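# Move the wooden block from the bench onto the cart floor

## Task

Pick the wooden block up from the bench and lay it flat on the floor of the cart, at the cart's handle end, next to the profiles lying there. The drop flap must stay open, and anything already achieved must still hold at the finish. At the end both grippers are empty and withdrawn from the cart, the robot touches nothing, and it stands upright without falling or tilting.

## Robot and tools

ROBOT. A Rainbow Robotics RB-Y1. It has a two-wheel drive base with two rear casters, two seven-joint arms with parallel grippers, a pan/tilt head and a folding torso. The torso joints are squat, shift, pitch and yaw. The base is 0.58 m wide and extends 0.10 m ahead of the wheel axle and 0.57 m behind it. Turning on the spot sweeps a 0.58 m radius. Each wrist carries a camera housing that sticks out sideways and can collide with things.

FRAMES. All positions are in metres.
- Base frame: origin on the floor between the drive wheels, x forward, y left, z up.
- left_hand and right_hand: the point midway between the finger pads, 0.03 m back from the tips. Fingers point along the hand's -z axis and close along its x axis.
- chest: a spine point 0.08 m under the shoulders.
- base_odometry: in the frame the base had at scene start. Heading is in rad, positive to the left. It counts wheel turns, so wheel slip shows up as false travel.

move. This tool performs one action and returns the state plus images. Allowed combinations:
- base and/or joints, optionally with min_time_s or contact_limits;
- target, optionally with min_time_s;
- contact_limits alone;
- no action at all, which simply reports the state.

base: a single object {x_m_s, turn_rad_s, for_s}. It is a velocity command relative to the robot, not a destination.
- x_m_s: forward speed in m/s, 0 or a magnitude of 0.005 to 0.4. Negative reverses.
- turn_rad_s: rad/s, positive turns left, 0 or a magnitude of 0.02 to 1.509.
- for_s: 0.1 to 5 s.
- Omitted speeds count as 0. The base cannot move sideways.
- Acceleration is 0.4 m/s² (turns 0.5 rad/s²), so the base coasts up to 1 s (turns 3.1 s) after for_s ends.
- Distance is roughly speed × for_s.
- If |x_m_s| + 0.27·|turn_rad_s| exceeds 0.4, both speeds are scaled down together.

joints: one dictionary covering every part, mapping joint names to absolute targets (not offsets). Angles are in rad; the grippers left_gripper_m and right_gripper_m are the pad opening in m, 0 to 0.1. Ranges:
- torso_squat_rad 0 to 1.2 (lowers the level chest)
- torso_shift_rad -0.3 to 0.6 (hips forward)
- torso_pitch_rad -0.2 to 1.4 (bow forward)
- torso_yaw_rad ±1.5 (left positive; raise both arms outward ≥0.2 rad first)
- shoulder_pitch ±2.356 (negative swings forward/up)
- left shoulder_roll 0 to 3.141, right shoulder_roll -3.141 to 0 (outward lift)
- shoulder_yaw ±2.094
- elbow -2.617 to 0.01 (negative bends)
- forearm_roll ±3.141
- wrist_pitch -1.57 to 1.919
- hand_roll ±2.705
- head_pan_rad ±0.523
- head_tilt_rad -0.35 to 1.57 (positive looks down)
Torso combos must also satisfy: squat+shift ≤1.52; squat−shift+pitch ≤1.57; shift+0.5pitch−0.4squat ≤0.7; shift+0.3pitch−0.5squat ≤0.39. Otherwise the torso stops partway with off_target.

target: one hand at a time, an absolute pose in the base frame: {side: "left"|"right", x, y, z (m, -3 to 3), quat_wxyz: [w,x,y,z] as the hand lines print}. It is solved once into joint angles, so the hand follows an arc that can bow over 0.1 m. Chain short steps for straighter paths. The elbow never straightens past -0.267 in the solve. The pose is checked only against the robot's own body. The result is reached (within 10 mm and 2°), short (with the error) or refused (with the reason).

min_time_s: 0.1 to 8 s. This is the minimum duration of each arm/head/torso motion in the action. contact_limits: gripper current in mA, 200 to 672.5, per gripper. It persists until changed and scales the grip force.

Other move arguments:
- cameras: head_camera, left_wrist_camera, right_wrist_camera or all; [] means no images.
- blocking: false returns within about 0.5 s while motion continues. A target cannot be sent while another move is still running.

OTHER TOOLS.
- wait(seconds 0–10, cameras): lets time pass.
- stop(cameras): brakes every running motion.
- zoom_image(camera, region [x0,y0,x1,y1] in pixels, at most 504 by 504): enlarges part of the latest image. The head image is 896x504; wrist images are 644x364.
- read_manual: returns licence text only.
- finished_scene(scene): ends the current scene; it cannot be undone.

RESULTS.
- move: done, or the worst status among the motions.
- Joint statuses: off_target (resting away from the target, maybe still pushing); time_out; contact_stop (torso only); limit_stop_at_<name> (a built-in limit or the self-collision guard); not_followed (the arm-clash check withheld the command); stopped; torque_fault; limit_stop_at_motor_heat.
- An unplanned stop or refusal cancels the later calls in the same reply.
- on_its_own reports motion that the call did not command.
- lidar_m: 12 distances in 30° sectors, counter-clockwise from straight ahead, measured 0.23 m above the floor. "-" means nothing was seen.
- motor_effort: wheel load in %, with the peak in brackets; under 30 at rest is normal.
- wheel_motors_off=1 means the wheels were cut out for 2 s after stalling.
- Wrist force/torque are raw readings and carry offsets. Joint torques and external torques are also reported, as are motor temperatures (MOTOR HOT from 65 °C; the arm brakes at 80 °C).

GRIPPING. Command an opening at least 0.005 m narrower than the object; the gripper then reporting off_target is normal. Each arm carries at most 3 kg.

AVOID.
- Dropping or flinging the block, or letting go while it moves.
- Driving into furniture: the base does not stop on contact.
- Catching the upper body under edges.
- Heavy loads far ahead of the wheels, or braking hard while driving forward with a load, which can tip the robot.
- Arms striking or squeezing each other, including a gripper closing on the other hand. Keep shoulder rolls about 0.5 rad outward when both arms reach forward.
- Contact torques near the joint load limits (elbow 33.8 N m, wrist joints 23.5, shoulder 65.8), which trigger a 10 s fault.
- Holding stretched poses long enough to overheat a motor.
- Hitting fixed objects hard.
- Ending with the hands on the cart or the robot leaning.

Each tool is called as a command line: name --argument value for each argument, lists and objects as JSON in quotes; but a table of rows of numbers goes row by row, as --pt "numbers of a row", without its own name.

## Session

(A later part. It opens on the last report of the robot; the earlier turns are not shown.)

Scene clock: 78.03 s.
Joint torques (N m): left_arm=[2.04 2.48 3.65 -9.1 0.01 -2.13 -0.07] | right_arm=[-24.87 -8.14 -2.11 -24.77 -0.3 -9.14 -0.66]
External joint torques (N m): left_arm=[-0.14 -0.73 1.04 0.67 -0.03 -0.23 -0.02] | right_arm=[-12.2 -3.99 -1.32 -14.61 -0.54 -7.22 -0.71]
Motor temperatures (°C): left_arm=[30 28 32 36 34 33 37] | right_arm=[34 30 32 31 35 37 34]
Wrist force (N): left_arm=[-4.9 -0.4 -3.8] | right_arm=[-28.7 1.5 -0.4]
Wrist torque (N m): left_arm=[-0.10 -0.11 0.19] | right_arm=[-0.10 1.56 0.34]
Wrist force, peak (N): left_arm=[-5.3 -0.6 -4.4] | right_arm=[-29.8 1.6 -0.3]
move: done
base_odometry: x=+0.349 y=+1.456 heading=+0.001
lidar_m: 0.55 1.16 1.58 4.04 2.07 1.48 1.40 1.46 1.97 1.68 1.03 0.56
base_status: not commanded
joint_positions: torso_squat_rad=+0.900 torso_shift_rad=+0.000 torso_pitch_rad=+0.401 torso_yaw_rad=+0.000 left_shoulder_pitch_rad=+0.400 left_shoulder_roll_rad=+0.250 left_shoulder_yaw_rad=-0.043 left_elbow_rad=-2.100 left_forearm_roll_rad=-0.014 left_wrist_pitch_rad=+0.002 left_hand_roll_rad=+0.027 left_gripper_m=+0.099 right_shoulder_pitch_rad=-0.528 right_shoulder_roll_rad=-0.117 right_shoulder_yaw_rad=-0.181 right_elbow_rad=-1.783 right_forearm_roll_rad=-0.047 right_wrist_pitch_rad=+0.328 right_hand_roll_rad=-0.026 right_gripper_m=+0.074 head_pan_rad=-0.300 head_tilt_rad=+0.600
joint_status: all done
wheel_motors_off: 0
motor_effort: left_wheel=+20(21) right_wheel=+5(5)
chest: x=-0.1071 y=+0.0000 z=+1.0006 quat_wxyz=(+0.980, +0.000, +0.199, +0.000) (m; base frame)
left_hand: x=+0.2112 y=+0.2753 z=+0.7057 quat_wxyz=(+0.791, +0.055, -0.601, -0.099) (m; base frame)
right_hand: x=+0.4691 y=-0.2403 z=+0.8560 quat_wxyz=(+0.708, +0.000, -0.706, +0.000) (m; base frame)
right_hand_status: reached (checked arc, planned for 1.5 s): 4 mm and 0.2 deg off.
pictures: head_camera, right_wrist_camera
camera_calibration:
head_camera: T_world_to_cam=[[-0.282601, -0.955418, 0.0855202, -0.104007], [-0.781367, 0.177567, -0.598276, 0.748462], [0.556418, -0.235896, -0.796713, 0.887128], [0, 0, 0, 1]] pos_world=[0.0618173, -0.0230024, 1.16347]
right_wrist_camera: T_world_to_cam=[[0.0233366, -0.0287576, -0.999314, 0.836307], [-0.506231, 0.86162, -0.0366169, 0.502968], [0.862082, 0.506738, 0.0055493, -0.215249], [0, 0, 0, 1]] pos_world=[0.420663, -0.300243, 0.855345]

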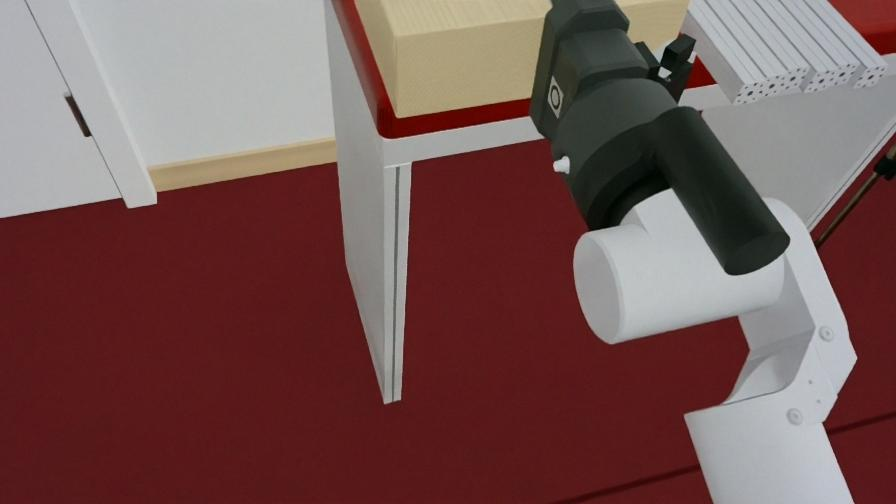

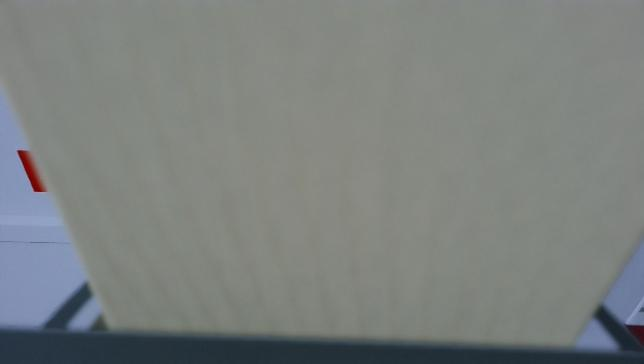

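move --target '{"side":"right","x":0.45,"y":-0.2,"z":0.87,"quat_wxyz":[0.7071,0,-0.7071,0]}' --min_time_s 1.0 --cameras '[]'

move --base '{"turn_rad_s":0.63,"for_s":2.5}' --cameras '["head_camera"]'

move --base '{"x_m_s":-0.39,"for_s":5.0}' --joints '{"head_pan_rad":-0.52,"head_tilt_rad":0.7}' --cameras '["head_camera","right_wrist_camera"]'

Scene clock: 88.73 s.
Joint torques (N m): left_arm=[1.81 2.43 3.44 -9.35 -0.02 -2.06 -0.05] | right_arm=[-24.13 -0.98 0.95 -24.82 0.11 -9.15 -0.7]
External joint torques (N m): left_arm=[-0.38 -0.77 0.82 0.41 -0.06 -0.17 0] | right_arm=[-12.21 0.55 0.5 -14.76 -0.15 -7.24 -0.75]
Motor temperatures (°C): left_arm=[30 28 32 36 34 33 37] | right_arm=[35 30 32 33 35 38 34]
Wrist force (N): left_arm=[-4.9 -0.3 -3.0] | right_arm=[-28.4 1.8 -0.3]
Wrist torque (N m): left_arm=[-0.16 -0.14 0.11] | right_arm=[-0.13 1.59 0.34]
Wrist force, peak (N): left_arm=[-5.9 -0.2 -4.1] | right_arm=[-30.2 1.2 -0.4]
move: done
base_odometry: x=+0.349 y=+1.456 heading=+0.001
lidar_m: 0.54 1.15 1.56 4.04 2.07 1.47 1.39 1.46 1.95 1.69 1.03 0.56
base_status: not commanded
joint_positions: torso_squat_rad=+0.900 torso_shift_rad=+0.000 torso_pitch_rad=+0.401 torso_yaw_rad=+0.000 left_shoulder_pitch_rad=+0.400 left_shoulder_roll_rad=+0.250 left_shoulder_yaw_rad=-0.043 left_elbow_rad=-2.100 left_forearm_roll_rad=-0.014 left_wrist_pitch_rad=+0.002 left_hand_roll_rad=+0.027 left_gripper_m=+0.099 right_shoulder_pitch_rad=-0.488 right_shoulder_roll_rad=+0.000 right_shoulder_yaw_rad=-0.126 right_elbow_rad=-1.900 right_forearm_roll_rad=+0.091 right_wrist_pitch_rad=+0.394 right_hand_roll_rad=-0.048 right_gripper_m=+0.074 head_pan_rad=-0.300 head_tilt_rad=+0.600
joint_status: all done
wheel_motors_off: 0
motor_effort: left_wheel=+20(21) right_wheel=+2(5)
chest: x=-0.1071 y=+0.0000 z=+1.0006 quat_wxyz=(+0.980, +0.000, +0.199, +0.000) (m; base frame)
left_hand: x=+0.2112 y=+0.2753 z=+0.7057 quat_wxyz=(+0.791, +0.055, -0.601, -0.099) (m; base frame)
right_hand: x=+0.4498 y=-0.2009 z=+0.8665 quat_wxyz=(+0.710, +0.001, -0.704, +0.001) (m; base frame)
right_hand_status: reached (checked arc, planned for 1.0 s): 4 mm and 0.5 deg off.
pictures: none
No camera images: "cameras" was empty.

Scene clock: 92.83 s.
Joint torques (N m): left_arm=[2.07 2.28 3.42 -9.3 0.04 -2.09 -0.06] | right_arm=[-24.01 -1.41 0.8 -24.62 0.09 -9.17 -0.72]
External joint torques (N m): left_arm=[-0.11 -0.93 0.8 0.47 0 -0.2 -0.01] | right_arm=[-12.09 0.11 0.35 -14.56 -0.17 -7.25 -0.78]
Motor temperatures (°C): left_arm=[30 28 32 36 34 33 37] | right_arm=[35 30 32 33 35 38 34]
Wrist force (N): left_arm=[-5.4 0.2 -3.5] | right_arm=[-29.1 1.9 -0.6]
Wrist torque (N m): left_arm=[-0.18 -0.15 0.18] | right_arm=[-0.09 1.60 0.35]
Wrist force, peak (N): left_arm=[-5.9 0.7 -4.2] | right_arm=[-29.3 0.7 -0.2]
move: done
base_odometry: x=+0.349 y=+1.456 heading=+1.576
lidar_m: 4.15 2.05 1.47 1.40 1.45 1.97 1.61 1.06 0.58 0.57 1.18 1.60
base_status: done (sent for 2.5 of 2.5 s)
joint_positions: torso_squat_rad=+0.900 torso_shift_rad=+0.000 torso_pitch_rad=+0.401 torso_yaw_rad=+0.000 left_shoulder_pitch_rad=+0.400 left_shoulder_roll_rad=+0.250 left_shoulder_yaw_rad=-0.043 left_elbow_rad=-2.100 left_forearm_roll_rad=-0.014 left_wrist_pitch_rad=+0.002 left_hand_roll_rad=+0.027 left_gripper_m=+0.099 right_shoulder_pitch_rad=-0.488 right_shoulder_roll_rad=+0.000 right_shoulder_yaw_rad=-0.126 right_elbow_rad=-1.900 right_forearm_roll_rad=+0.091 right_wrist_pitch_rad=+0.394 right_hand_roll_rad=-0.048 right_gripper_m=+0.074 head_pan_rad=-0.300 head_tilt_rad=+0.600
joint_status: not commanded
wheel_motors_off: 0
motor_effort: left_wheel=+2(44) right_wheel=+18(48)
chest: x=-0.1071 y=+0.0000 z=+1.0006 quat_wxyz=(+0.980, +0.000, +0.199, +0.000) (m; base frame)
left_hand: x=+0.2112 y=+0.2753 z=+0.7057 quat_wxyz=(+0.791, +0.055, -0.601, -0.099) (m; base frame)
right_hand: x=+0.4498 y=-0.2009 z=+0.8665 quat_wxyz=(+0.710, +0.001, -0.704, +0.001) (m; base frame)
pictures: head_camera
camera_calibration:
head_camera: T_world_to_cam=[[-0.282597, -0.955419, 0.0855149, -0.103993], [-0.7814, 0.17758, -0.59823, 0.74835], [0.556375, -0.235879, -0.796749, 0.887093], [0, 0, 0, 1]] pos_world=[0.0618173, -0.0230024, 1.16337]

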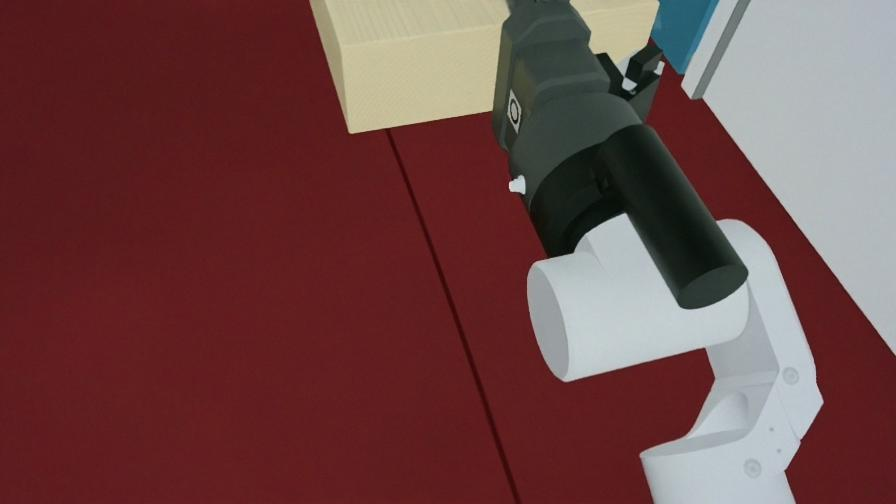

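Scene clock: 99.17 s.
Joint torques (N m): left_arm=[1.41 2.52 3.34 -9.14 -0.02 -2.1 -0.05] | right_arm=[-25.04 -1.38 1.15 -24.18 0.02 -9.1 -0.64]
External joint torques (N m): left_arm=[-0.78 -0.69 0.73 0.63 -0.06 -0.21 -0.01] | right_arm=[-13.12 0.14 0.7 -14.12 -0.24 -7.18 -0.69]
Motor temperatures (°C): left_arm=[30 28 32 36 34 33 37] | right_arm=[35 30 32 34 35 39 34]
Wrist force (N): left_arm=[-4.8 0.4 -3.9] | right_arm=[-28.8 1.3 -0.1]
Wrist torque (N m): left_arm=[-0.24 -0.08 0.18] | right_arm=[-0.08 1.57 0.35]
Wrist force, peak (N): left_arm=[-5.9 -1.1 -3.9] | right_arm=[-30.1 2.3 0.7]
move: done
base_odometry: x=+0.360 y=-0.494 heading=+1.577
lidar_m: 4.43 2.00 1.44 1.37 1.42 1.93 4.96 0.58 0.43 0.40 0.41 0.57
base_status: done (sent for 5 of 5 s)
joint_positions: torso_squat_rad=+0.900 torso_shift_rad=+0.000 torso_pitch_rad=+0.401 torso_yaw_rad=+0.000 left_shoulder_pitch_rad=+0.400 left_shoulder_roll_rad=+0.250 left_shoulder_yaw_rad=-0.043 left_elbow_rad=-2.100 left_forearm_roll_rad=-0.014 left_wrist_pitch_rad=+0.002 left_hand_roll_rad=+0.027 left_gripper_m=+0.099 right_shoulder_pitch_rad=-0.488 right_shoulder_roll_rad=+0.000 right_shoulder_yaw_rad=-0.126 right_elbow_rad=-1.900 right_forearm_roll_rad=+0.091 right_wrist_pitch_rad=+0.394 right_hand_roll_rad=-0.048 right_gripper_m=+0.074 head_pan_rad=-0.520 head_tilt_rad=+0.700
joint_status: all done
wheel_motors_off: 0
motor_effort: left_wheel=+16(37) right_wheel=-17(35)
chest: x=-0.1071 y=+0.0000 z=+1.0006 quat_wxyz=(+0.980, +0.000, +0.199, +0.000) (m; base frame)
left_hand: x=+0.2112 y=+0.2753 z=+0.7057 quat_wxyz=(+0.791, +0.055, -0.601, -0.099) (m; base frame)
right_hand: x=+0.4497 y=-0.2010 z=+0.8665 quat_wxyz=(+0.710, +0.001, -0.704, +0.001) (m; base frame)
pictures: head_camera, right_wrist_camera
camera_calibration:
head_camera: T_world_to_cam=[[-0.470574, -0.866771, 0.165131, -0.199346], [-0.779296, 0.320493, -0.538499, 0.678213], [0.413832, -0.382089, -0.826287, 0.920608], [0, 0, 0, 1]] pos_world=[0.0537445, -0.0383954, 1.15882]
right_wrist_camera: T_world_to_cam=[[0.0187903, -0.0296353, -0.999384, 0.850314], [-0.509304, 0.859872, -0.0350742, 0.459293], [0.860382, 0.509649, 0.00106389, -0.213289], [0, 0, 0, 1]] pos_world=[0.401452, -0.261031, 0.866126]

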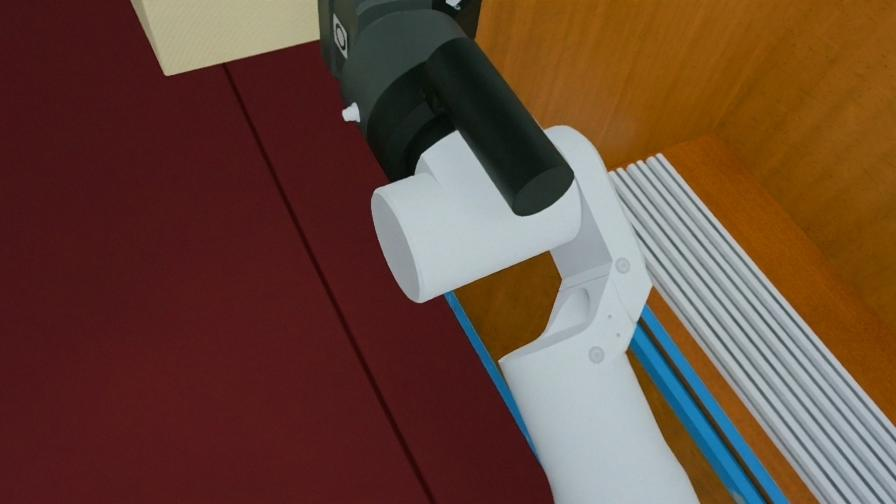

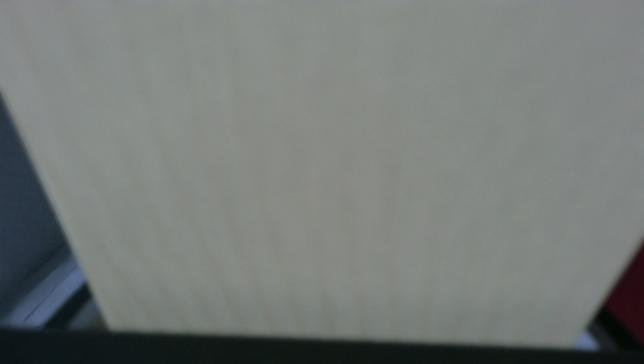

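move --base '{"x_m_s":-0.2,"for_s":1.0}' --cameras '[]'

move --joints '{"torso_yaw_rad":-0.5,"head_pan_rad":-0.4,"head_tilt_rad":0.75}' --cameras '["head_camera"]'

Scene clock: 111.57 s.
Joint torques (N m): left_arm=[1.69 2.3 3.51 -9.41 -0.04 -2 -0.11] | right_arm=[-25.28 -1.24 0.87 -24.56 -0.12 -9.1 -0.62]
External joint torques (N m): left_arm=[-0.5 -0.91 0.89 0.36 -0.08 -0.11 -0.06] | right_arm=[-13.36 0.28 0.42 -14.5 -0.38 -7.18 -0.67]
Motor temperatures (°C): left_arm=[30 28 32 36 34 33 37] | right_arm=[35 30 32 35 35 39 34]
Wrist force (N): left_arm=[-5.3 0.1 -3.7] | right_arm=[-28.9 1.1 -0.7]
Wrist torque (N m): left_arm=[-0.23 -0.14 0.16] | right_arm=[-0.11 1.60 0.35]
Wrist force, peak (N): left_arm=[-5.8 -0.2 -4.0] | right_arm=[-30.5 2.3 -1.2]
move: done
base_odometry: x=+0.361 y=-0.694 heading=+1.578
lidar_m: 4.47 1.98 1.43 1.36 1.43 1.93 4.92 0.58 0.41 0.41 0.41 0.58
base_status: done (sent for 1 of 1 s)
joint_positions: torso_squat_rad=+0.900 torso_shift_rad=+0.000 torso_pitch_rad=+0.401 torso_yaw_rad=+0.000 left_shoulder_pitch_rad=+0.400 left_shoulder_roll_rad=+0.250 left_shoulder_yaw_rad=-0.043 left_elbow_rad=-2.100 left_forearm_roll_rad=-0.014 left_wrist_pitch_rad=+0.002 left_hand_roll_rad=+0.027 left_gripper_m=+0.099 right_shoulder_pitch_rad=-0.488 right_shoulder_roll_rad=+0.000 right_shoulder_yaw_rad=-0.126 right_elbow_rad=-1.900 right_forearm_roll_rad=+0.091 right_wrist_pitch_rad=+0.394 right_hand_roll_rad=-0.048 right_gripper_m=+0.074 head_pan_rad=-0.520 head_tilt_rad=+0.700
joint_status: not commanded
wheel_motors_off: 0
motor_effort: left_wheel=+16(33) right_wheel=-17(38)
chest: x=-0.1071 y=+0.0000 z=+1.0005 quat_wxyz=(+0.980, +0.000, +0.199, +0.000) (m; base frame)
left_hand: x=+0.2112 y=+0.2753 z=+0.7057 quat_wxyz=(+0.791, +0.055, -0.601, -0.099) (m; base frame)
right_hand: x=+0.4498 y=-0.2010 z=+0.8664 quat_wxyz=(+0.710, +0.001, -0.704, +0.001) (m; base frame)
pictures: none
No camera images: "cameras" was empty.

Scene clock: 113.20 s.
Joint torques (N m): left_arm=[0.83 -0.04 1.01 -9.6 -0.06 -2.11 -0.07] | right_arm=[-24.5 -5.49 -3.08 -24.02 0.33 -8.97 -0.6]
External joint torques (N m): left_arm=[-0.21 -0.71 0.49 0.64 -0.08 -0.14 -0.02] | right_arm=[-13.3 -0.77 -1.33 -14.15 -0.04 -7.11 -0.65]
Motor temperatures (°C): left_arm=[30 28 32 36 34 33 37] | right_arm=[35 30 32 35 35 40 34]
Wrist force (N): left_arm=[-4.9 0.7 -3.6] | right_arm=[-27.8 6.2 1.2]
Wrist torque (N m): left_arm=[-0.21 -0.07 0.15] | right_arm=[0.19 1.58 0.33]
Wrist force, peak (N): left_arm=[-5.9 0.5 -4.0] | right_arm=[-29.1 4.2 -1.1]
move: done
base_odometry: x=+0.361 y=-0.694 heading=+1.578
lidar_m: 4.48 1.98 1.43 1.37 1.42 1.93 4.92 0.58 0.42 0.40 0.41 0.56
base_status: not commanded
joint_positions: torso_squat_rad=+0.900 torso_shift_rad=+0.000 torso_pitch_rad=+0.401 torso_yaw_rad=-0.500 left_shoulder_pitch_rad=+0.400 left_shoulder_roll_rad=+0.250 left_shoulder_yaw_rad=-0.043 left_elbow_rad=-2.100 left_forearm_roll_rad=-0.014 left_wrist_pitch_rad=+0.002 left_hand_roll_rad=+0.027 left_gripper_m=+0.099 right_shoulder_pitch_rad=-0.488 right_shoulder_roll_rad=+0.000 right_shoulder_yaw_rad=-0.125 right_elbow_rad=-1.900 right_forearm_roll_rad=+0.091 right_wrist_pitch_rad=+0.394 right_hand_roll_rad=-0.048 right_gripper_m=+0.074 head_pan_rad=-0.400 head_tilt_rad=+0.750
joint_status: all done
wheel_motors_off: 0
motor_effort: left_wheel=+15(17) right_wheel=-14(19)
chest: x=-0.1071 y=-0.0001 z=+1.0006 quat_wxyz=(+0.950, -0.049, +0.193, -0.242) (m; base frame)
left_hand: x=+0.2867 y=+0.0459 z=+0.6737 quat_wxyz=(+0.749, -0.160, -0.604, -0.219) (m; base frame)
right_hand: x=+0.2975 y=-0.4471 z=+0.9309 quat_wxyz=(+0.688, -0.228, -0.683, -0.092) (m; base frame)
pictures: head_camera
camera_calibration:
head_camera: T_world_to_cam=[[-0.7348, -0.619125, 0.277044, -0.342015], [-0.646852, 0.516736, -0.560862, 0.710128], [0.204085, -0.591328, -0.78018, 0.859475], [0, 0, 0, 1]] pos_world=[0.0326293, -0.0704667, 1.16358]

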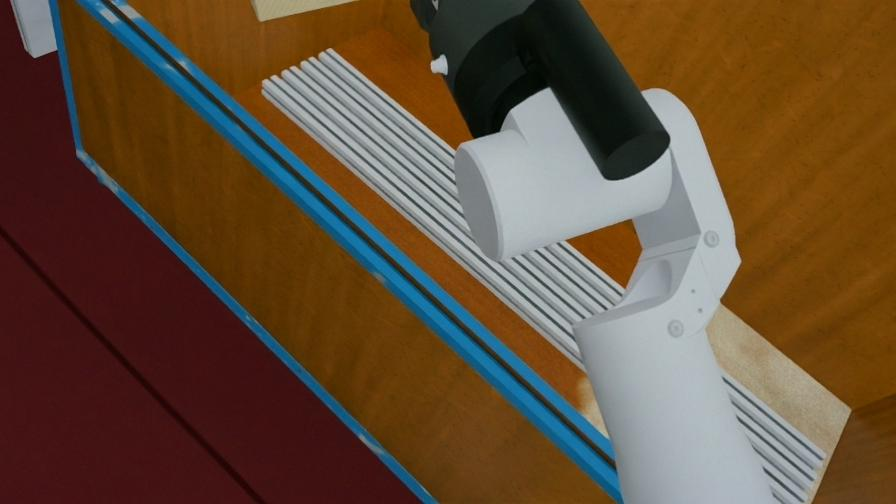

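move --joints '{"torso_yaw_rad":0.0,"head_pan_rad":-0.2,"head_tilt_rad":0.7}' --cameras '[]'

move --base '{"turn_rad_s":0.5,"for_s":1.2}' --joints '{"left_shoulder_pitch_rad":1.2,"left_elbow_rad":-1.6,"left_shoulder_roll_rad":0.3}' --cameras '[]'

move --base '{"x_m_s":0.3,"for_s":1.4}' --cameras '[]'

move --base '{"turn_rad_s":-0.72,"for_s":3.03}' --cameras '["head_camera"]'

Scene clock: 132.07 s.
Joint torques (N m): left_arm=[1.89 2.48 3.24 -9.29 0.05 -2.05 -0.12] | right_arm=[-24.47 -2.43 -0.98 -24.5 0.01 -9.1 -0.7]
External joint torques (N m): left_arm=[-0.3 -0.73 0.62 0.47 0.01 -0.15 -0.07] | right_arm=[-12.55 -0.91 -1.43 -14.44 -0.25 -7.18 -0.75]
Motor temperatures (°C): left_arm=[30 28 32 36 34 33 37] | right_arm=[35 30 32 36 35 40 34]
Wrist force (N): left_arm=[-4.5 0.0 -3.2] | right_arm=[-28.4 1.3 0.1]
Wrist torque (N m): left_arm=[-0.22 -0.07 0.18] | right_arm=[-0.07 1.63 0.36]
Wrist force, peak (N): left_arm=[-6.5 1.0 -3.2] | right_arm=[-29.2 5.3 -1.5]
move: done
base_odometry: x=+0.361 y=-0.694 heading=+1.578
lidar_m: 4.48 1.97 1.42 1.36 1.42 1.93 4.94 0.57 0.43 0.41 0.41 0.56
base_status: not commanded
joint_positions: torso_squat_rad=+0.900 torso_shift_rad=+0.000 torso_pitch_rad=+0.401 torso_yaw_rad=+0.000 left_shoulder_pitch_rad=+0.400 left_shoulder_roll_rad=+0.250 left_shoulder_yaw_rad=-0.043 left_elbow_rad=-2.100 left_forearm_roll_rad=-0.014 left_wrist_pitch_rad=+0.002 left_hand_roll_rad=+0.027 left_gripper_m=+0.099 right_shoulder_pitch_rad=-0.488 right_shoulder_roll_rad=+0.000 right_shoulder_yaw_rad=-0.125 right_elbow_rad=-1.900 right_forearm_roll_rad=+0.091 right_wrist_pitch_rad=+0.394 right_hand_roll_rad=-0.048 right_gripper_m=+0.074 head_pan_rad=-0.200 head_tilt_rad=+0.700
joint_status: all done
wheel_motors_off: 0
motor_effort: left_wheel=+16(16) right_wheel=-18(18)
chest: x=-0.1071 y=+0.0000 z=+1.0006 quat_wxyz=(+0.980, +0.000, +0.199, +0.000) (m; base frame)
left_hand: x=+0.2112 y=+0.2753 z=+0.7058 quat_wxyz=(+0.791, +0.055, -0.601, -0.099) (m; base frame)
right_hand: x=+0.4498 y=-0.2007 z=+0.8665 quat_wxyz=(+0.710, +0.001, -0.704, +0.001) (m; base frame)
pictures: none
No camera images: "cameras" was empty.

Scene clock: 134.67 s.
Joint torques (N m): left_arm=[16.77 4.75 4.5 0.87 -0.03 -0.39 -0.03] | right_arm=[-25.26 -2.19 -0.09 -24.4 -0.04 -9.07 -0.71]
External joint torques (N m): left_arm=[-1.91 -1.32 0.95 -0.35 -0.06 -0.31 -0.03] | right_arm=[-13.35 -0.68 -0.55 -14.33 -0.29 -7.15 -0.76]
Motor temperatures (°C): left_arm=[30 28 32 36 34 33 37] | right_arm=[35 30 32 36 35 40 34]
Wrist force (N): left_arm=[1.3 -0.9 -7.8] | right_arm=[-28.6 2.4 0.1]
Wrist torque (N m): left_arm=[-0.12 0.18 0.12] | right_arm=[-0.07 1.62 0.36]
Wrist force, peak (N): left_arm=[-0.8 0.3 -8.6] | right_arm=[-29.5 1.3 -0.4]
move: done
base_odometry: x=+0.361 y=-0.694 heading=+2.174
lidar_m: 1.83 1.41 1.37 1.45 2.09 3.78 0.55 0.41 0.41 0.44 0.61 4.38
base_status: done (sent for 1.2 of 1.2 s)
joint_positions: torso_squat_rad=+0.900 torso_shift_rad=+0.000 torso_pitch_rad=+0.401 torso_yaw_rad=+0.000 left_shoulder_pitch_rad=+1.200 left_shoulder_roll_rad=+0.300 left_shoulder_yaw_rad=-0.043 left_elbow_rad=-1.600 left_forearm_roll_rad=-0.014 left_wrist_pitch_rad=+0.002 left_hand_roll_rad=+0.027 left_gripper_m=+0.099 right_shoulder_pitch_rad=-0.488 right_shoulder_roll_rad=+0.000 right_shoulder_yaw_rad=-0.126 right_elbow_rad=-1.900 right_forearm_roll_rad=+0.091 right_wrist_pitch_rad=+0.394 right_hand_roll_rad=-0.048 right_gripper_m=+0.074 head_pan_rad=-0.200 head_tilt_rad=+0.700
joint_status: all done
wheel_motors_off: 0
on_its_own: the wheels pushed hard for 0.1 s: something may have held the robot back, and base_odometry may count slip
motor_effort: left_wheel=-39(80) right_wheel=+36(62)
chest: x=-0.1071 y=+0.0000 z=+1.0006 quat_wxyz=(+0.980, +0.000, +0.199, +0.000) (m; base frame)
left_hand: x=-0.3744 y=+0.3867 z=+0.5867 quat_wxyz=(+0.990, +0.139, -0.002, -0.036) (m; base frame)
right_hand: x=+0.4498 y=-0.2008 z=+0.8664 quat_wxyz=(+0.710, +0.001, -0.704, +0.001) (m; base frame)
pictures: none
No camera images: "cameras" was empty.

Scene clock: 137.17 s.
Joint torques (N m): left_arm=[17.49 4.89 4.42 1.26 -0.05 -0.45 0.01] | right_arm=[-25.19 -2.56 0.14 -24.4 -0.18 -9.01 -0.66]
External joint torques (N m): left_arm=[-1.19 -1.18 0.87 0.04 -0.08 -0.37 0] | right_arm=[-13.28 -1.04 -0.31 -14.33 -0.44 -7.09 -0.71]
Motor temperatures (°C): left_arm=[30 28 32 36 34 33 37] | right_arm=[35 30 32 36 35 40 34]
Wrist force (N): left_arm=[0.8 -0.7 -7.3] | right_arm=[-28.6 1.5 -0.7]
Wrist torque (N m): left_arm=[-0.11 0.19 0.08] | right_arm=[-0.13 1.63 0.36]
Wrist force, peak (N): left_arm=[1.5 -0.5 -8.0] | right_arm=[-30.0 1.7 -0.5]
move: done
base_odometry: x=+0.123 y=-0.348 heading=+2.175
lidar_m: 1.54 1.15 1.13 1.21 1.75 4.51 0.86 0.65 0.63 0.69 1.82 3.60
base_status: done (sent for 1.4 of 1.4 s)
joint_positions: torso_squat_rad=+0.900 torso_shift_rad=+0.000 torso_pitch_rad=+0.401 torso_yaw_rad=+0.000 left_shoulder_pitch_rad=+1.200 left_shoulder_roll_rad=+0.300 left_shoulder_yaw_rad=-0.043 left_elbow_rad=-1.600 left_forearm_roll_rad=-0.014 left_wrist_pitch_rad=+0.002 left_hand_roll_rad=+0.027 left_gripper_m=+0.099 right_shoulder_pitch_rad=-0.488 right_shoulder_roll_rad=+0.000 right_shoulder_yaw_rad=-0.126 right_elbow_rad=-1.900 right_forearm_roll_rad=+0.091 right_wrist_pitch_rad=+0.394 right_hand_roll_rad=-0.048 right_gripper_m=+0.074 head_pan_rad=-0.200 head_tilt_rad=+0.700
joint_status: not commanded
wheel_motors_off: 0
motor_effort: left_wheel=+7(40) right_wheel=-5(53)
chest: x=-0.1070 y=+0.0000 z=+1.0005 quat_wxyz=(+0.980, +0.000, +0.199, +0.000) (m; base frame)
left_hand: x=-0.3742 y=+0.3867 z=+0.5867 quat_wxyz=(+0.990, +0.139, -0.002, -0.036) (m; base frame)
right_hand: x=+0.4499 y=-0.2008 z=+0.8663 quat_wxyz=(+0.710, +0.001, -0.704, +0.001) (m; base frame)
pictures: none
No camera images: "cameras" was empty.

Scene clock: 141.97 s.
Joint torques (N m): left_arm=[17.21 4.7 4.36 1.26 -0.1 -0.33 -0.14] | right_arm=[-24.98 -2.09 -0.1 -24.25 -0.07 -8.96 -0.68]
External joint torques (N m): left_arm=[-1.48 -1.37 0.81 0.04 -0.13 -0.25 -0.15] | right_arm=[-13.07 -0.58 -0.55 -14.18 -0.33 -7.04 -0.73]
Motor temperatures (°C): left_arm=[31 28 32 36 34 33 37] | right_arm=[35 30 32 36 35 40 34]
Wrist force (N): left_arm=[1.0 -1.2 -7.7] | right_arm=[-29.0 2.9 -0.1]
Wrist torque (N m): left_arm=[-0.10 0.20 0.08] | right_arm=[-0.09 1.58 0.35]
Wrist force, peak (N): left_arm=[1.0 -0.7 -8.4] | right_arm=[-29.1 2.4 -0.6]
move: done
base_odometry: x=+0.123 y=-0.348 heading=-0.008
lidar_m: 0.63 0.65 1.20 4.83 1.70 1.19 1.13 1.18 1.56 3.91 0.95 0.66
base_status: done (sent for 3.03 of 3.03 s)
joint_positions: torso_squat_rad=+0.900 torso_shift_rad=+0.000 torso_pitch_rad=+0.401 torso_yaw_rad=+0.000 left_shoulder_pitch_rad=+1.200 left_shoulder_roll_rad=+0.300 left_shoulder_yaw_rad=-0.043 left_elbow_rad=-1.600 left_forearm_roll_rad=-0.014 left_wrist_pitch_rad=+0.002 left_hand_roll_rad=+0.027 left_gripper_m=+0.099 right_shoulder_pitch_rad=-0.488 right_shoulder_roll_rad=+0.000 right_shoulder_yaw_rad=-0.126 right_elbow_rad=-1.900 right_forearm_roll_rad=+0.091 right_wrist_pitch_rad=+0.394 right_hand_roll_rad=-0.048 right_gripper_m=+0.074 head_pan_rad=-0.200 head_tilt_rad=+0.700
joint_status: not commanded
wheel_motors_off: 0
motor_effort: left_wheel=+19(38) right_wheel=+0(42)
chest: x=-0.1070 y=+0.0000 z=+1.0005 quat_wxyz=(+0.980, +0.000, +0.199, +0.000) (m; base frame)
left_hand: x=-0.3742 y=+0.3867 z=+0.5867 quat_wxyz=(+0.990, +0.139, -0.002, -0.036) (m; base frame)
right_hand: x=+0.4499 y=-0.2008 z=+0.8663 quat_wxyz=(+0.710, +0.001, -0.704, +0.001) (m; base frame)
pictures: head_camera
camera_calibration:
head_camera: T_world_to_cam=[[-0.196319, -0.979324, 0.0488257, -0.0600756], [-0.848546, 0.144729, -0.508943, 0.64295], [0.491353, -0.141346, -0.859414, 0.960172], [0, 0, 0, 1]] pos_world=[0.061995, -0.0161703, 1.15534]

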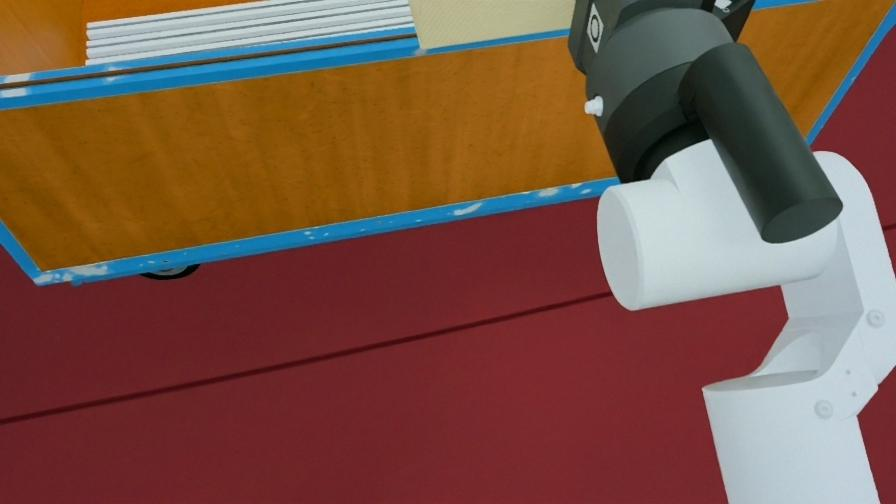

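move --base '{"x_m_s":0.25,"for_s":1.68}' --cameras '[]'

move --target '{"side":"right","x":0.40,"y":-0.13,"z":0.97,"quat_wxyz":[0.8,0.2,-0.4,0.4]}' --min_time_s 2 --cameras '["head_camera"]'

move --target '{"side":"right","x":0.38,"y":-0.08,"z":0.97,"quat_wxyz":[0.653,0.271,-0.271,0.653]}' --min_time_s 2 --cameras '["head_camera"]'

Scene clock: 150.30 s.
Joint torques (N m): left_arm=[17.37 4.62 4.27 1.38 -0.12 -0.41 0.05] | right_arm=[-24.99 -2.24 0.16 -24.22 -0.2 -9.08 -0.68]
External joint torques (N m): left_arm=[-1.31 -1.45 0.72 0.17 -0.15 -0.33 0.05] | right_arm=[-13.08 -0.72 -0.3 -14.16 -0.45 -7.16 -0.73]
Motor temperatures (°C): left_arm=[31 28 32 36 34 33 37] | right_arm=[36 30 32 37 35 40 34]
Wrist force (N): left_arm=[0.7 -0.7 -7.4] | right_arm=[-28.5 0.6 -1.4]
Wrist torque (N m): left_arm=[-0.19 0.17 0.07] | right_arm=[-0.16 1.62 0.37]
Wrist force, peak (N): left_arm=[1.8 -1.4 -8.2] | right_arm=[-29.9 1.9 -1.2]
move: done
base_odometry: x=+0.539 y=-0.352 heading=-0.009
lidar_m: 0.21 0.22 0.30 1.70 2.31 1.64 1.55 1.62 2.15 4.69 0.32 0.21
base_status: done (sent for 1.67 of 1.67 s)
joint_positions: torso_squat_rad=+0.900 torso_shift_rad=+0.000 torso_pitch_rad=+0.401 torso_yaw_rad=+0.000 left_shoulder_pitch_rad=+1.200 left_shoulder_roll_rad=+0.300 left_shoulder_yaw_rad=-0.043 left_elbow_rad=-1.600 left_forearm_roll_rad=-0.014 left_wrist_pitch_rad=+0.002 left_hand_roll_rad=+0.027 left_gripper_m=+0.099 right_shoulder_pitch_rad=-0.488 right_shoulder_roll_rad=+0.000 right_shoulder_yaw_rad=-0.126 right_elbow_rad=-1.900 right_forearm_roll_rad=+0.091 right_wrist_pitch_rad=+0.394 right_hand_roll_rad=-0.048 right_gripper_m=+0.074 head_pan_rad=-0.200 head_tilt_rad=+0.700
joint_status: not commanded
wheel_motors_off: 0
motor_effort: left_wheel=-7(48) right_wheel=+7(38)
chest: x=-0.1069 y=+0.0000 z=+1.0005 quat_wxyz=(+0.980, +0.000, +0.199, +0.000) (m; base frame)
left_hand: x=-0.3742 y=+0.3867 z=+0.5867 quat_wxyz=(+0.990, +0.139, -0.002, -0.036) (m; base frame)
right_hand: x=+0.4499 y=-0.2008 z=+0.8663 quat_wxyz=(+0.710, +0.001, -0.704, +0.001) (m; base frame)
pictures: none
No camera images: "cameras" was empty.

Scene clock: 152.63 s.
Joint torques (N m): left_arm=[17.4 4.84 4.17 1.19 -0.1 -0.39 -0.01] | right_arm=[-29.62 -12.2 -12.57 -9.4 -1.9 -6.93 -0.16]
External joint torques (N m): left_arm=[-1.28 -1.23 0.62 -0.02 -0.13 -0.31 -0.02] | right_arm=[-12.34 -1.94 -6.02 -4.42 -1.7 -5.4 -0.2]
Motor temperatures (°C): left_arm=[31 28 32 36 34 33 37] | right_arm=[36 30 32 37 35 40 34]
Wrist force (N): left_arm=[1.4 -0.2 -7.8] | right_arm=[-22.7 1.0 -15.9]
Wrist torque (N m): left_arm=[-0.19 0.23 0.06] | right_arm=[-0.45 1.27 0.27]
Wrist force, peak (N): left_arm=[1.0 -0.4 -8.3] | right_arm=[-30.0 1.0 -3.8]
move: done
base_odometry: x=+0.539 y=-0.352 heading=-0.009
lidar_m: 0.20 0.22 0.29 1.69 2.31 1.63 1.55 1.61 2.14 4.68 0.33 0.23
base_status: not commanded
joint_positions: torso_squat_rad=+0.900 torso_shift_rad=+0.000 torso_pitch_rad=+0.401 torso_yaw_rad=+0.000 left_shoulder_pitch_rad=+1.200 left_shoulder_roll_rad=+0.300 left_shoulder_yaw_rad=-0.043 left_elbow_rad=-1.600 left_forearm_roll_rad=-0.014 left_wrist_pitch_rad=+0.002 left_hand_roll_rad=+0.027 left_gripper_m=+0.099 right_shoulder_pitch_rad=-1.046 right_shoulder_roll_rad=-0.750 right_shoulder_yaw_rad=-0.080 right_elbow_rad=-1.849 right_forearm_roll_rad=-1.218 right_wrist_pitch_rad=+1.508 right_hand_roll_rad=+0.235 right_gripper_m=+0.074 head_pan_rad=-0.200 head_tilt_rad=+0.700
joint_status: all done
wheel_motors_off: 0
motor_effort: left_wheel=-6(8) right_wheel=+7(9)
chest: x=-0.1070 y=+0.0000 z=+1.0006 quat_wxyz=(+0.980, +0.000, +0.199, +0.000) (m; base frame)
left_hand: x=-0.3742 y=+0.3867 z=+0.5867 quat_wxyz=(+0.990, +0.139, -0.002, -0.036) (m; base frame)
right_hand: x=+0.3992 y=-0.1304 z=+0.9681 quat_wxyz=(+0.801, +0.200, -0.399, +0.399) (m; base frame)
right_hand_status: reached (checked arc, planned for 2.0 s): 2 mm and 0.2 deg off.
pictures: head_camera
camera_calibration:
head_camera: T_world_to_cam=[[-0.196233, -0.979339, 0.0488537, -0.0601335], [-0.848521, 0.144629, -0.509013, 0.642943], [0.491431, -0.141339, -0.859371, 0.960166], [0, 0, 0, 1]] pos_world=[0.061895, -0.0161706, 1.15534]

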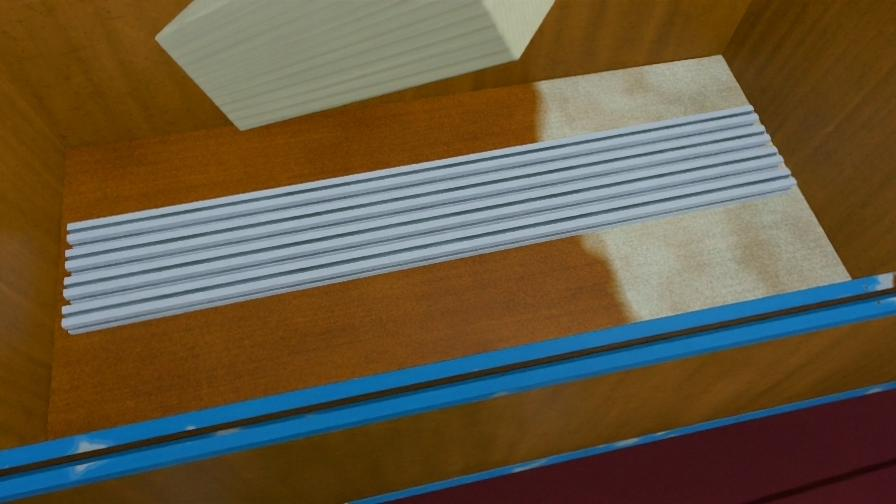

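Scene clock: 154.97 s.
Joint torques (N m): left_arm=[17.56 4.74 4.34 1.3 -0.13 -0.42 -0.02] | right_arm=[-33.15 -9.16 -12.31 -7.98 -4.79 -3.97 -0.29]
External joint torques (N m): left_arm=[-1.13 -1.33 0.79 0.09 -0.16 -0.34 -0.03] | right_arm=[-11.74 0.28 -5.98 -2.62 -3.93 -2.98 -0.32]
Motor temperatures (°C): left_arm=[31 28 32 36 34 32 37] | right_arm=[36 30 32 36 35 40 34]
Wrist force (N): left_arm=[1.0 -1.0 -7.5] | right_arm=[-20.2 1.2 -18.7]
Wrist torque (N m): left_arm=[-0.12 0.23 0.08] | right_arm=[-0.48 1.15 0.24]
Wrist force, peak (N): left_arm=[1.4 -0.3 -8.2] | right_arm=[-23.1 2.0 -16.5]
move: done
base_odometry: x=+0.539 y=-0.352 heading=-0.009
lidar_m: 0.21 0.23 0.30 1.69 2.31 1.64 1.55 1.62 2.15 4.68 0.33 0.23
base_status: not commanded
joint_positions: torso_squat_rad=+0.900 torso_shift_rad=+0.000 torso_pitch_rad=+0.401 torso_yaw_rad=+0.000 left_shoulder_pitch_rad=+1.200 left_shoulder_roll_rad=+0.300 left_shoulder_yaw_rad=-0.043 left_elbow_rad=-1.600 left_forearm_roll_rad=-0.014 left_wrist_pitch_rad=+0.002 left_hand_roll_rad=+0.027 left_gripper_m=+0.099 right_shoulder_pitch_rad=-1.409 right_shoulder_roll_rad=-0.710 right_shoulder_yaw_rad=+0.118 right_elbow_rad=-1.317 right_forearm_roll_rad=-1.519 right_wrist_pitch_rad=+1.772 right_hand_roll_rad=+0.824 right_gripper_m=+0.074 head_pan_rad=-0.200 head_tilt_rad=+0.700
joint_status: all done
wheel_motors_off: 0
motor_effort: left_wheel=-6(8) right_wheel=+7(10)
chest: x=-0.1070 y=+0.0000 z=+1.0006 quat_wxyz=(+0.980, +0.000, +0.199, +0.000) (m; base frame)
left_hand: x=-0.3742 y=+0.3867 z=+0.5867 quat_wxyz=(+0.990, +0.139, -0.002, -0.036) (m; base frame)
right_hand: x=+0.3794 y=-0.0807 z=+0.9683 quat_wxyz=(+0.655, +0.270, -0.271, +0.652) (m; base frame)
right_hand_status: reached (checked arc, planned for 2.0 s): 2 mm and 0.3 deg off.
pictures: head_camera
camera_calibration:
head_camera: T_world_to_cam=[[-0.196281, -0.979326, 0.0489387, -0.0602283], [-0.848514, 0.144626, -0.509026, 0.642957], [0.491424, -0.141437, -0.859359, 0.960151], [0, 0, 0, 1]] pos_world=[0.061895, -0.0161703, 1.15534]

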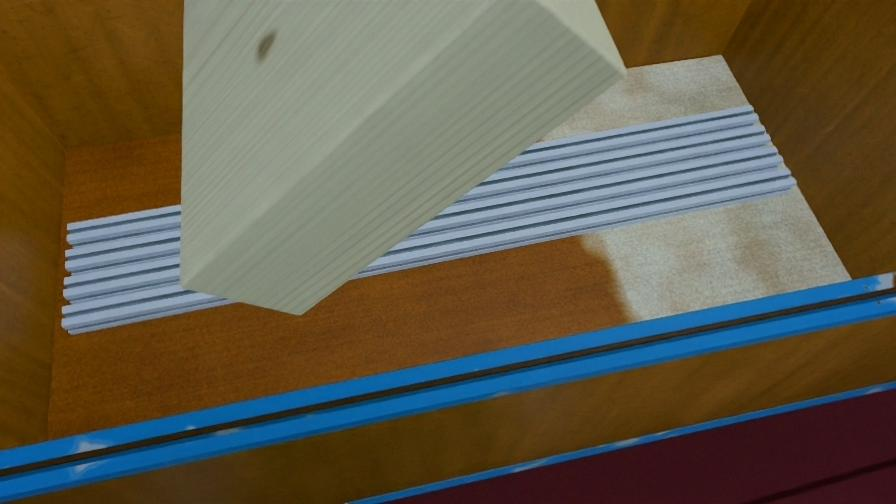

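move --joints '{"torso_squat_rad":0.92,"torso_shift_rad":0.1,"torso_pitch_rad":0.6,"head_pan_rad":0.0,"head_tilt_rad":0.6}' --min_time_s 1.5 --cameras '["head_camera"]'

move --target '{"side":"right","x":0.42,"y":0.0,"z":0.87,"quat_wxyz":[0.653,0.271,-0.271,0.653]}' --min_time_s 1.5 --cameras '["head_camera"]'

Scene clock: 161.93 s.
Joint torques (N m): left_arm=[19.07 4.51 4 3.27 -0.11 0.11 -0.13] | right_arm=[-31.26 -9.33 -11.89 -9.4 -5.83 -2.68 -0.2]
External joint torques (N m): left_arm=[-1.64 -1.19 0.73 -0.06 -0.13 -0.2 -0.15] | right_arm=[-11 0.23 -5.66 -3.28 -4.74 -2 -0.24]
Motor temperatures (°C): left_arm=[31 28 32 36 34 32 37] | right_arm=[36 30 32 35 36 39 34]
Wrist force (N): left_arm=[1.6 -0.6 -7.5] | right_arm=[-19.5 -4.5 -18.5]
Wrist torque (N m): left_arm=[-0.16 0.18 0.06] | right_arm=[-0.89 1.00 0.20]
Wrist force, peak (N): left_arm=[1.5 -1.2 -8.5] | right_arm=[-20.4 -4.0 -19.0]
move: done
base_odometry: x=+0.539 y=-0.352 heading=-0.009
lidar_m: 0.21 0.22 0.29 1.68 2.30 1.64 1.55 1.62 2.15 4.68 0.33 0.22
base_status: not commanded
joint_positions: torso_squat_rad=+0.920 torso_shift_rad=+0.100 torso_pitch_rad=+0.601 torso_yaw_rad=+0.000 left_shoulder_pitch_rad=+1.200 left_shoulder_roll_rad=+0.300 left_shoulder_yaw_rad=-0.043 left_elbow_rad=-1.600 left_forearm_roll_rad=-0.014 left_wrist_pitch_rad=+0.002 left_hand_roll_rad=+0.027 left_gripper_m=+0.099 right_shoulder_pitch_rad=-1.409 right_shoulder_roll_rad=-0.710 right_shoulder_yaw_rad=+0.118 right_elbow_rad=-1.317 right_forearm_roll_rad=-1.519 right_wrist_pitch_rad=+1.772 right_hand_roll_rad=+0.824 right_gripper_m=+0.074 head_pan_rad=+0.000 head_tilt_rad=+0.600
joint_status: all done
wheel_motors_off: 0
motor_effort: left_wheel=-7(8) right_wheel=+7(9)
chest: x=-0.0105 y=+0.0000 z=+0.9577 quat_wxyz=(+0.955, +0.000, +0.296, +0.000) (m; base frame)
left_hand: x=-0.3546 y=+0.3867 z=+0.6051 quat_wxyz=(+0.985, +0.135, +0.096, -0.050) (m; base frame)
right_hand: x=+0.4599 y=-0.0807 z=+0.8295 quat_wxyz=(+0.679, +0.334, -0.204, +0.621) (m; base frame)
pictures: head_camera
camera_calibration:
head_camera: T_world_to_cam=[[-0.016305, -0.9995, -0.0271, 0.0310676], [-0.910071, 0.0260611, -0.413633, 0.620758], [0.414132, 0.0179186, -0.91004, 0.905508], [0, 0, 0, 1]] pos_world=[0.190441, -0.00135107, 1.08166]

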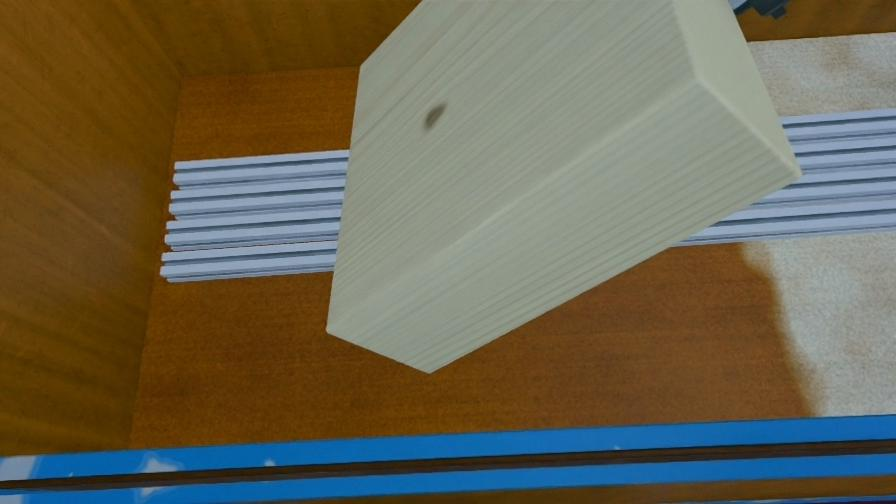

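Scene clock: 163.77 s.
Joint torques (N m): left_arm=[19.24 4.33 3.86 3.36 0 0.03 0.06] | right_arm=[-27.14 -3.66 -11.99 -9.63 -3.57 -5.13 -0.41]
External joint torques (N m): left_arm=[-1.47 -1.37 0.59 0.03 -0.03 -0.29 0.05] | right_arm=[-8.13 3.02 -5.31 -4.44 -3.01 -3.92 -0.44]
Motor temperatures (°C): left_arm=[31 28 32 36 34 32 37] | right_arm=[36 30 32 35 36 39 34]
Wrist force (N): left_arm=[1.7 -0.5 -7.7] | right_arm=[-19.6 0.3 -19.2]
Wrist torque (N m): left_arm=[-0.20 0.20 0.11] | right_arm=[-0.54 1.15 0.20]
Wrist force, peak (N): left_arm=[2.9 -0.8 -7.9] | right_arm=[-21.2 1.3 -19.3]
move: done
base_odometry: x=+0.539 y=-0.352 heading=-0.009
lidar_m: 0.21 0.23 0.30 1.68 2.33 1.64 1.55 1.61 2.15 4.69 0.31 0.24
base_status: not commanded
joint_positions: torso_squat_rad=+0.920 torso_shift_rad=+0.100 torso_pitch_rad=+0.601 torso_yaw_rad=+0.000 left_shoulder_pitch_rad=+1.200 left_shoulder_roll_rad=+0.300 left_shoulder_yaw_rad=-0.043 left_elbow_rad=-1.600 left_forearm_roll_rad=-0.014 left_wrist_pitch_rad=+0.002 left_hand_roll_rad=+0.027 left_gripper_m=+0.099 right_shoulder_pitch_rad=-1.387 right_shoulder_roll_rad=-0.631 right_shoulder_yaw_rad=+0.178 right_elbow_rad=-1.746 right_forearm_roll_rad=-1.391 right_wrist_pitch_rad=+1.660 right_hand_roll_rad=+0.554 right_gripper_m=+0.074 head_pan_rad=+0.000 head_tilt_rad=+0.600
joint_status: all done
wheel_motors_off: 0
motor_effort: left_wheel=-6(7) right_wheel=+6(8)
chest: x=-0.0105 y=+0.0000 z=+0.9577 quat_wxyz=(+0.955, +0.000, +0.296, +0.000) (m; base frame)
left_hand: x=-0.3547 y=+0.3867 z=+0.6051 quat_wxyz=(+0.985, +0.135, +0.096, -0.050) (m; base frame)
right_hand: x=+0.4199 y=-0.0006 z=+0.8685 quat_wxyz=(+0.654, +0.271, -0.269, +0.653) (m; base frame)
right_hand_status: reached (checked arc, planned for 1.5 s): 2 mm and 0.2 deg off.
pictures: head_camera
camera_calibration:
head_camera: T_world_to_cam=[[-0.0163459, -0.999502, -0.0270099, 0.0310782], [-0.910032, 0.0260628, -0.413718, 0.620841], [0.414216, 0.0178173, -0.910004, 0.90545], [0, 0, 0, 1]] pos_world=[0.19044, -0.00125081, 1.08166]

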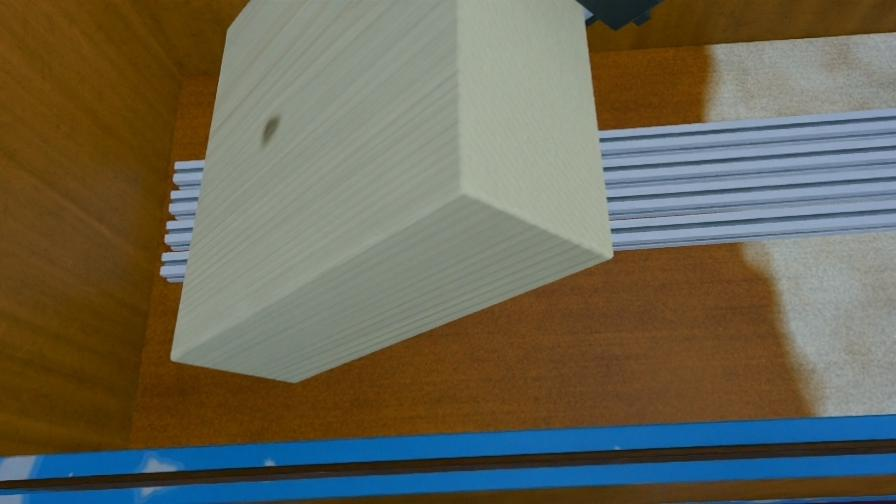

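move --joints '{"torso_squat_rad":0.95,"torso_shift_rad":0.2,"torso_pitch_rad":0.8,"head_tilt_rad":0.5}' --min_time_s 1.5 --cameras '[]'

move --target '{"side":"right","x":0.41,"y":0.07,"z":0.74,"quat_wxyz":[0.653,0.271,-0.271,0.653]}' --min_time_s 1.5 --cameras '["head_camera"]'

Scene clock: 169.77 s.
Joint torques (N m): left_arm=[20.47 3.93 3.48 5.33 -0.13 0.5 -0.05] | right_arm=[-25.51 -3.68 -11.76 -10.8 -5.04 -4.15 -0.36]
External joint torques (N m): left_arm=[-1.43 -1.18 0.62 0.02 -0.15 -0.2 -0.07] | right_arm=[-8.07 2.41 -5.64 -4.54 -4.16 -3.16 -0.4]
Motor temperatures (°C): left_arm=[31 28 32 36 34 32 37] | right_arm=[36 30 32 35 36 39 34]
Wrist force (N): left_arm=[3.3 0.0 -7.5] | right_arm=[-19.4 -4.7 -19.1]
Wrist torque (N m): left_arm=[-0.25 0.31 0.03] | right_arm=[-0.86 1.10 0.25]
Wrist force, peak (N): left_arm=[3.2 -0.8 -8.1] | right_arm=[-20.5 -4.2 -19.4]
move: done
base_odometry: x=+0.539 y=-0.352 heading=-0.009
lidar_m: 0.21 0.21 0.29 1.68 2.32 1.64 1.55 1.60 2.15 4.69 0.34 0.23
base_status: not commanded
joint_positions: torso_squat_rad=+0.950 torso_shift_rad=+0.200 torso_pitch_rad=+0.801 torso_yaw_rad=+0.000 left_shoulder_pitch_rad=+1.200 left_shoulder_roll_rad=+0.300 left_shoulder_yaw_rad=-0.043 left_elbow_rad=-1.600 left_forearm_roll_rad=-0.014 left_wrist_pitch_rad=+0.002 left_hand_roll_rad=+0.027 left_gripper_m=+0.099 right_shoulder_pitch_rad=-1.386 right_shoulder_roll_rad=-0.631 right_shoulder_yaw_rad=+0.178 right_elbow_rad=-1.746 right_forearm_roll_rad=-1.391 right_wrist_pitch_rad=+1.660 right_hand_roll_rad=+0.554 right_gripper_m=+0.074 head_pan_rad=+0.000 head_tilt_rad=+0.500
joint_status: all done
wheel_motors_off: 0
motor_effort: left_wheel=-5(6) right_wheel=+5(9)
chest: x=+0.0752 y=+0.0000 z=+0.8949 quat_wxyz=(+0.921, +0.000, +0.390, +0.000) (m; base frame)
left_hand: x=-0.3321 y=+0.3867 z=+0.6177 quat_wxyz=(+0.970, +0.129, +0.194, -0.063) (m; base frame)
right_hand: x=+0.4794 y=-0.0006 z=+0.7220 quat_wxyz=(+0.678, +0.335, -0.203, +0.623) (m; base frame)
pictures: none
No camera images: "cameras" was empty.

Scene clock: 171.60 s.
Joint torques (N m): left_arm=[20.54 3.86 3.8 5.49 0.01 0.41 -0.03] | right_arm=[-21.61 3.64 -10.12 -12.09 -2.12 -5.87 -0.48]
External joint torques (N m): left_arm=[-1.36 -1.24 0.94 0.18 0 -0.29 -0.05] | right_arm=[-6.59 5.93 -4.47 -6.33 -1.89 -4.53 -0.52]
Motor temperatures (°C): left_arm=[31 28 32 36 34 32 37] | right_arm=[36 30 32 35 36 39 34]
Wrist force (N): left_arm=[3.4 -0.4 -7.2] | right_arm=[-20.0 1.0 -18.9]
Wrist torque (N m): left_arm=[-0.17 0.30 0.04] | right_arm=[-0.46 1.09 0.21]
Wrist force, peak (N): left_arm=[4.2 -0.8 -7.8] | right_arm=[-19.5 -5.7 -20.1]
move: done
base_odometry: x=+0.539 y=-0.352 heading=-0.009
lidar_m: 0.21 0.22 0.31 1.68 2.29 1.62 1.55 1.60 2.15 4.69 0.34 0.23
base_status: not commanded
joint_positions: torso_squat_rad=+0.950 torso_shift_rad=+0.200 torso_pitch_rad=+0.801 torso_yaw_rad=+0.000 left_shoulder_pitch_rad=+1.200 left_shoulder_roll_rad=+0.300 left_shoulder_yaw_rad=-0.043 left_elbow_rad=-1.600 left_forearm_roll_rad=-0.014 left_wrist_pitch_rad=+0.002 left_hand_roll_rad=+0.027 left_gripper_m=+0.099 right_shoulder_pitch_rad=-1.340 right_shoulder_roll_rad=-0.531 right_shoulder_yaw_rad=+0.362 right_elbow_rad=-2.147 right_forearm_roll_rad=-1.105 right_wrist_pitch_rad=+1.587 right_hand_roll_rad=+0.295 right_gripper_m=+0.074 head_pan_rad=+0.000 head_tilt_rad=+0.500
joint_status: all done
wheel_motors_off: 0
motor_effort: left_wheel=-4(6) right_wheel=+5(7)
chest: x=+0.0752 y=+0.0001 z=+0.8949 quat_wxyz=(+0.921, +0.000, +0.390, +0.000) (m; base frame)
left_hand: x=-0.3321 y=+0.3867 z=+0.6177 quat_wxyz=(+0.970, +0.129, +0.194, -0.063) (m; base frame)
right_hand: x=+0.4101 y=+0.0691 z=+0.7387 quat_wxyz=(+0.654, +0.271, -0.270, +0.653) (m; base frame)
right_hand_status: reached (checked arc, planned for 1.5 s): 2 mm and 0.2 deg off.
pictures: head_camera
camera_calibration:
head_camera: T_world_to_cam=[[-0.0189582, -0.999502, -0.0252418, 0.0292632], [-0.946782, 0.0260603, -0.320818, 0.600069], [0.321316, 0.0178163, -0.946804, 0.834148], [0, 0, 0, 1]] pos_world=[0.300665, -0.00125082, 0.983026]

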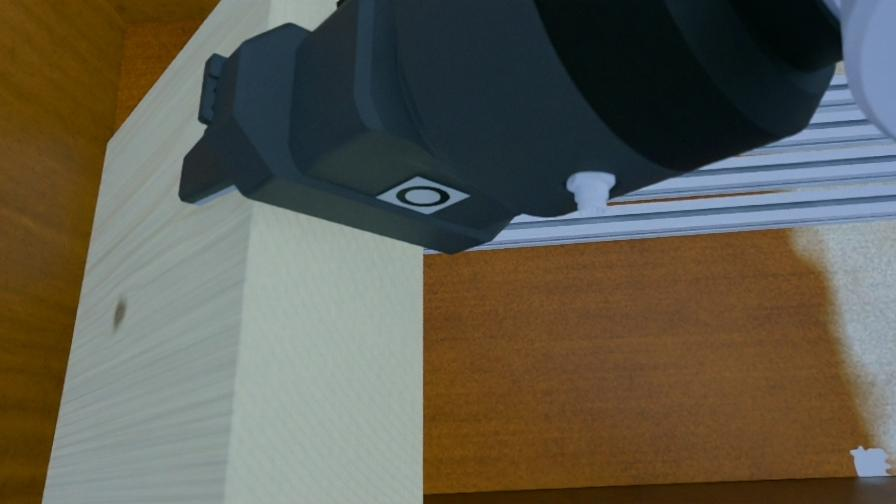

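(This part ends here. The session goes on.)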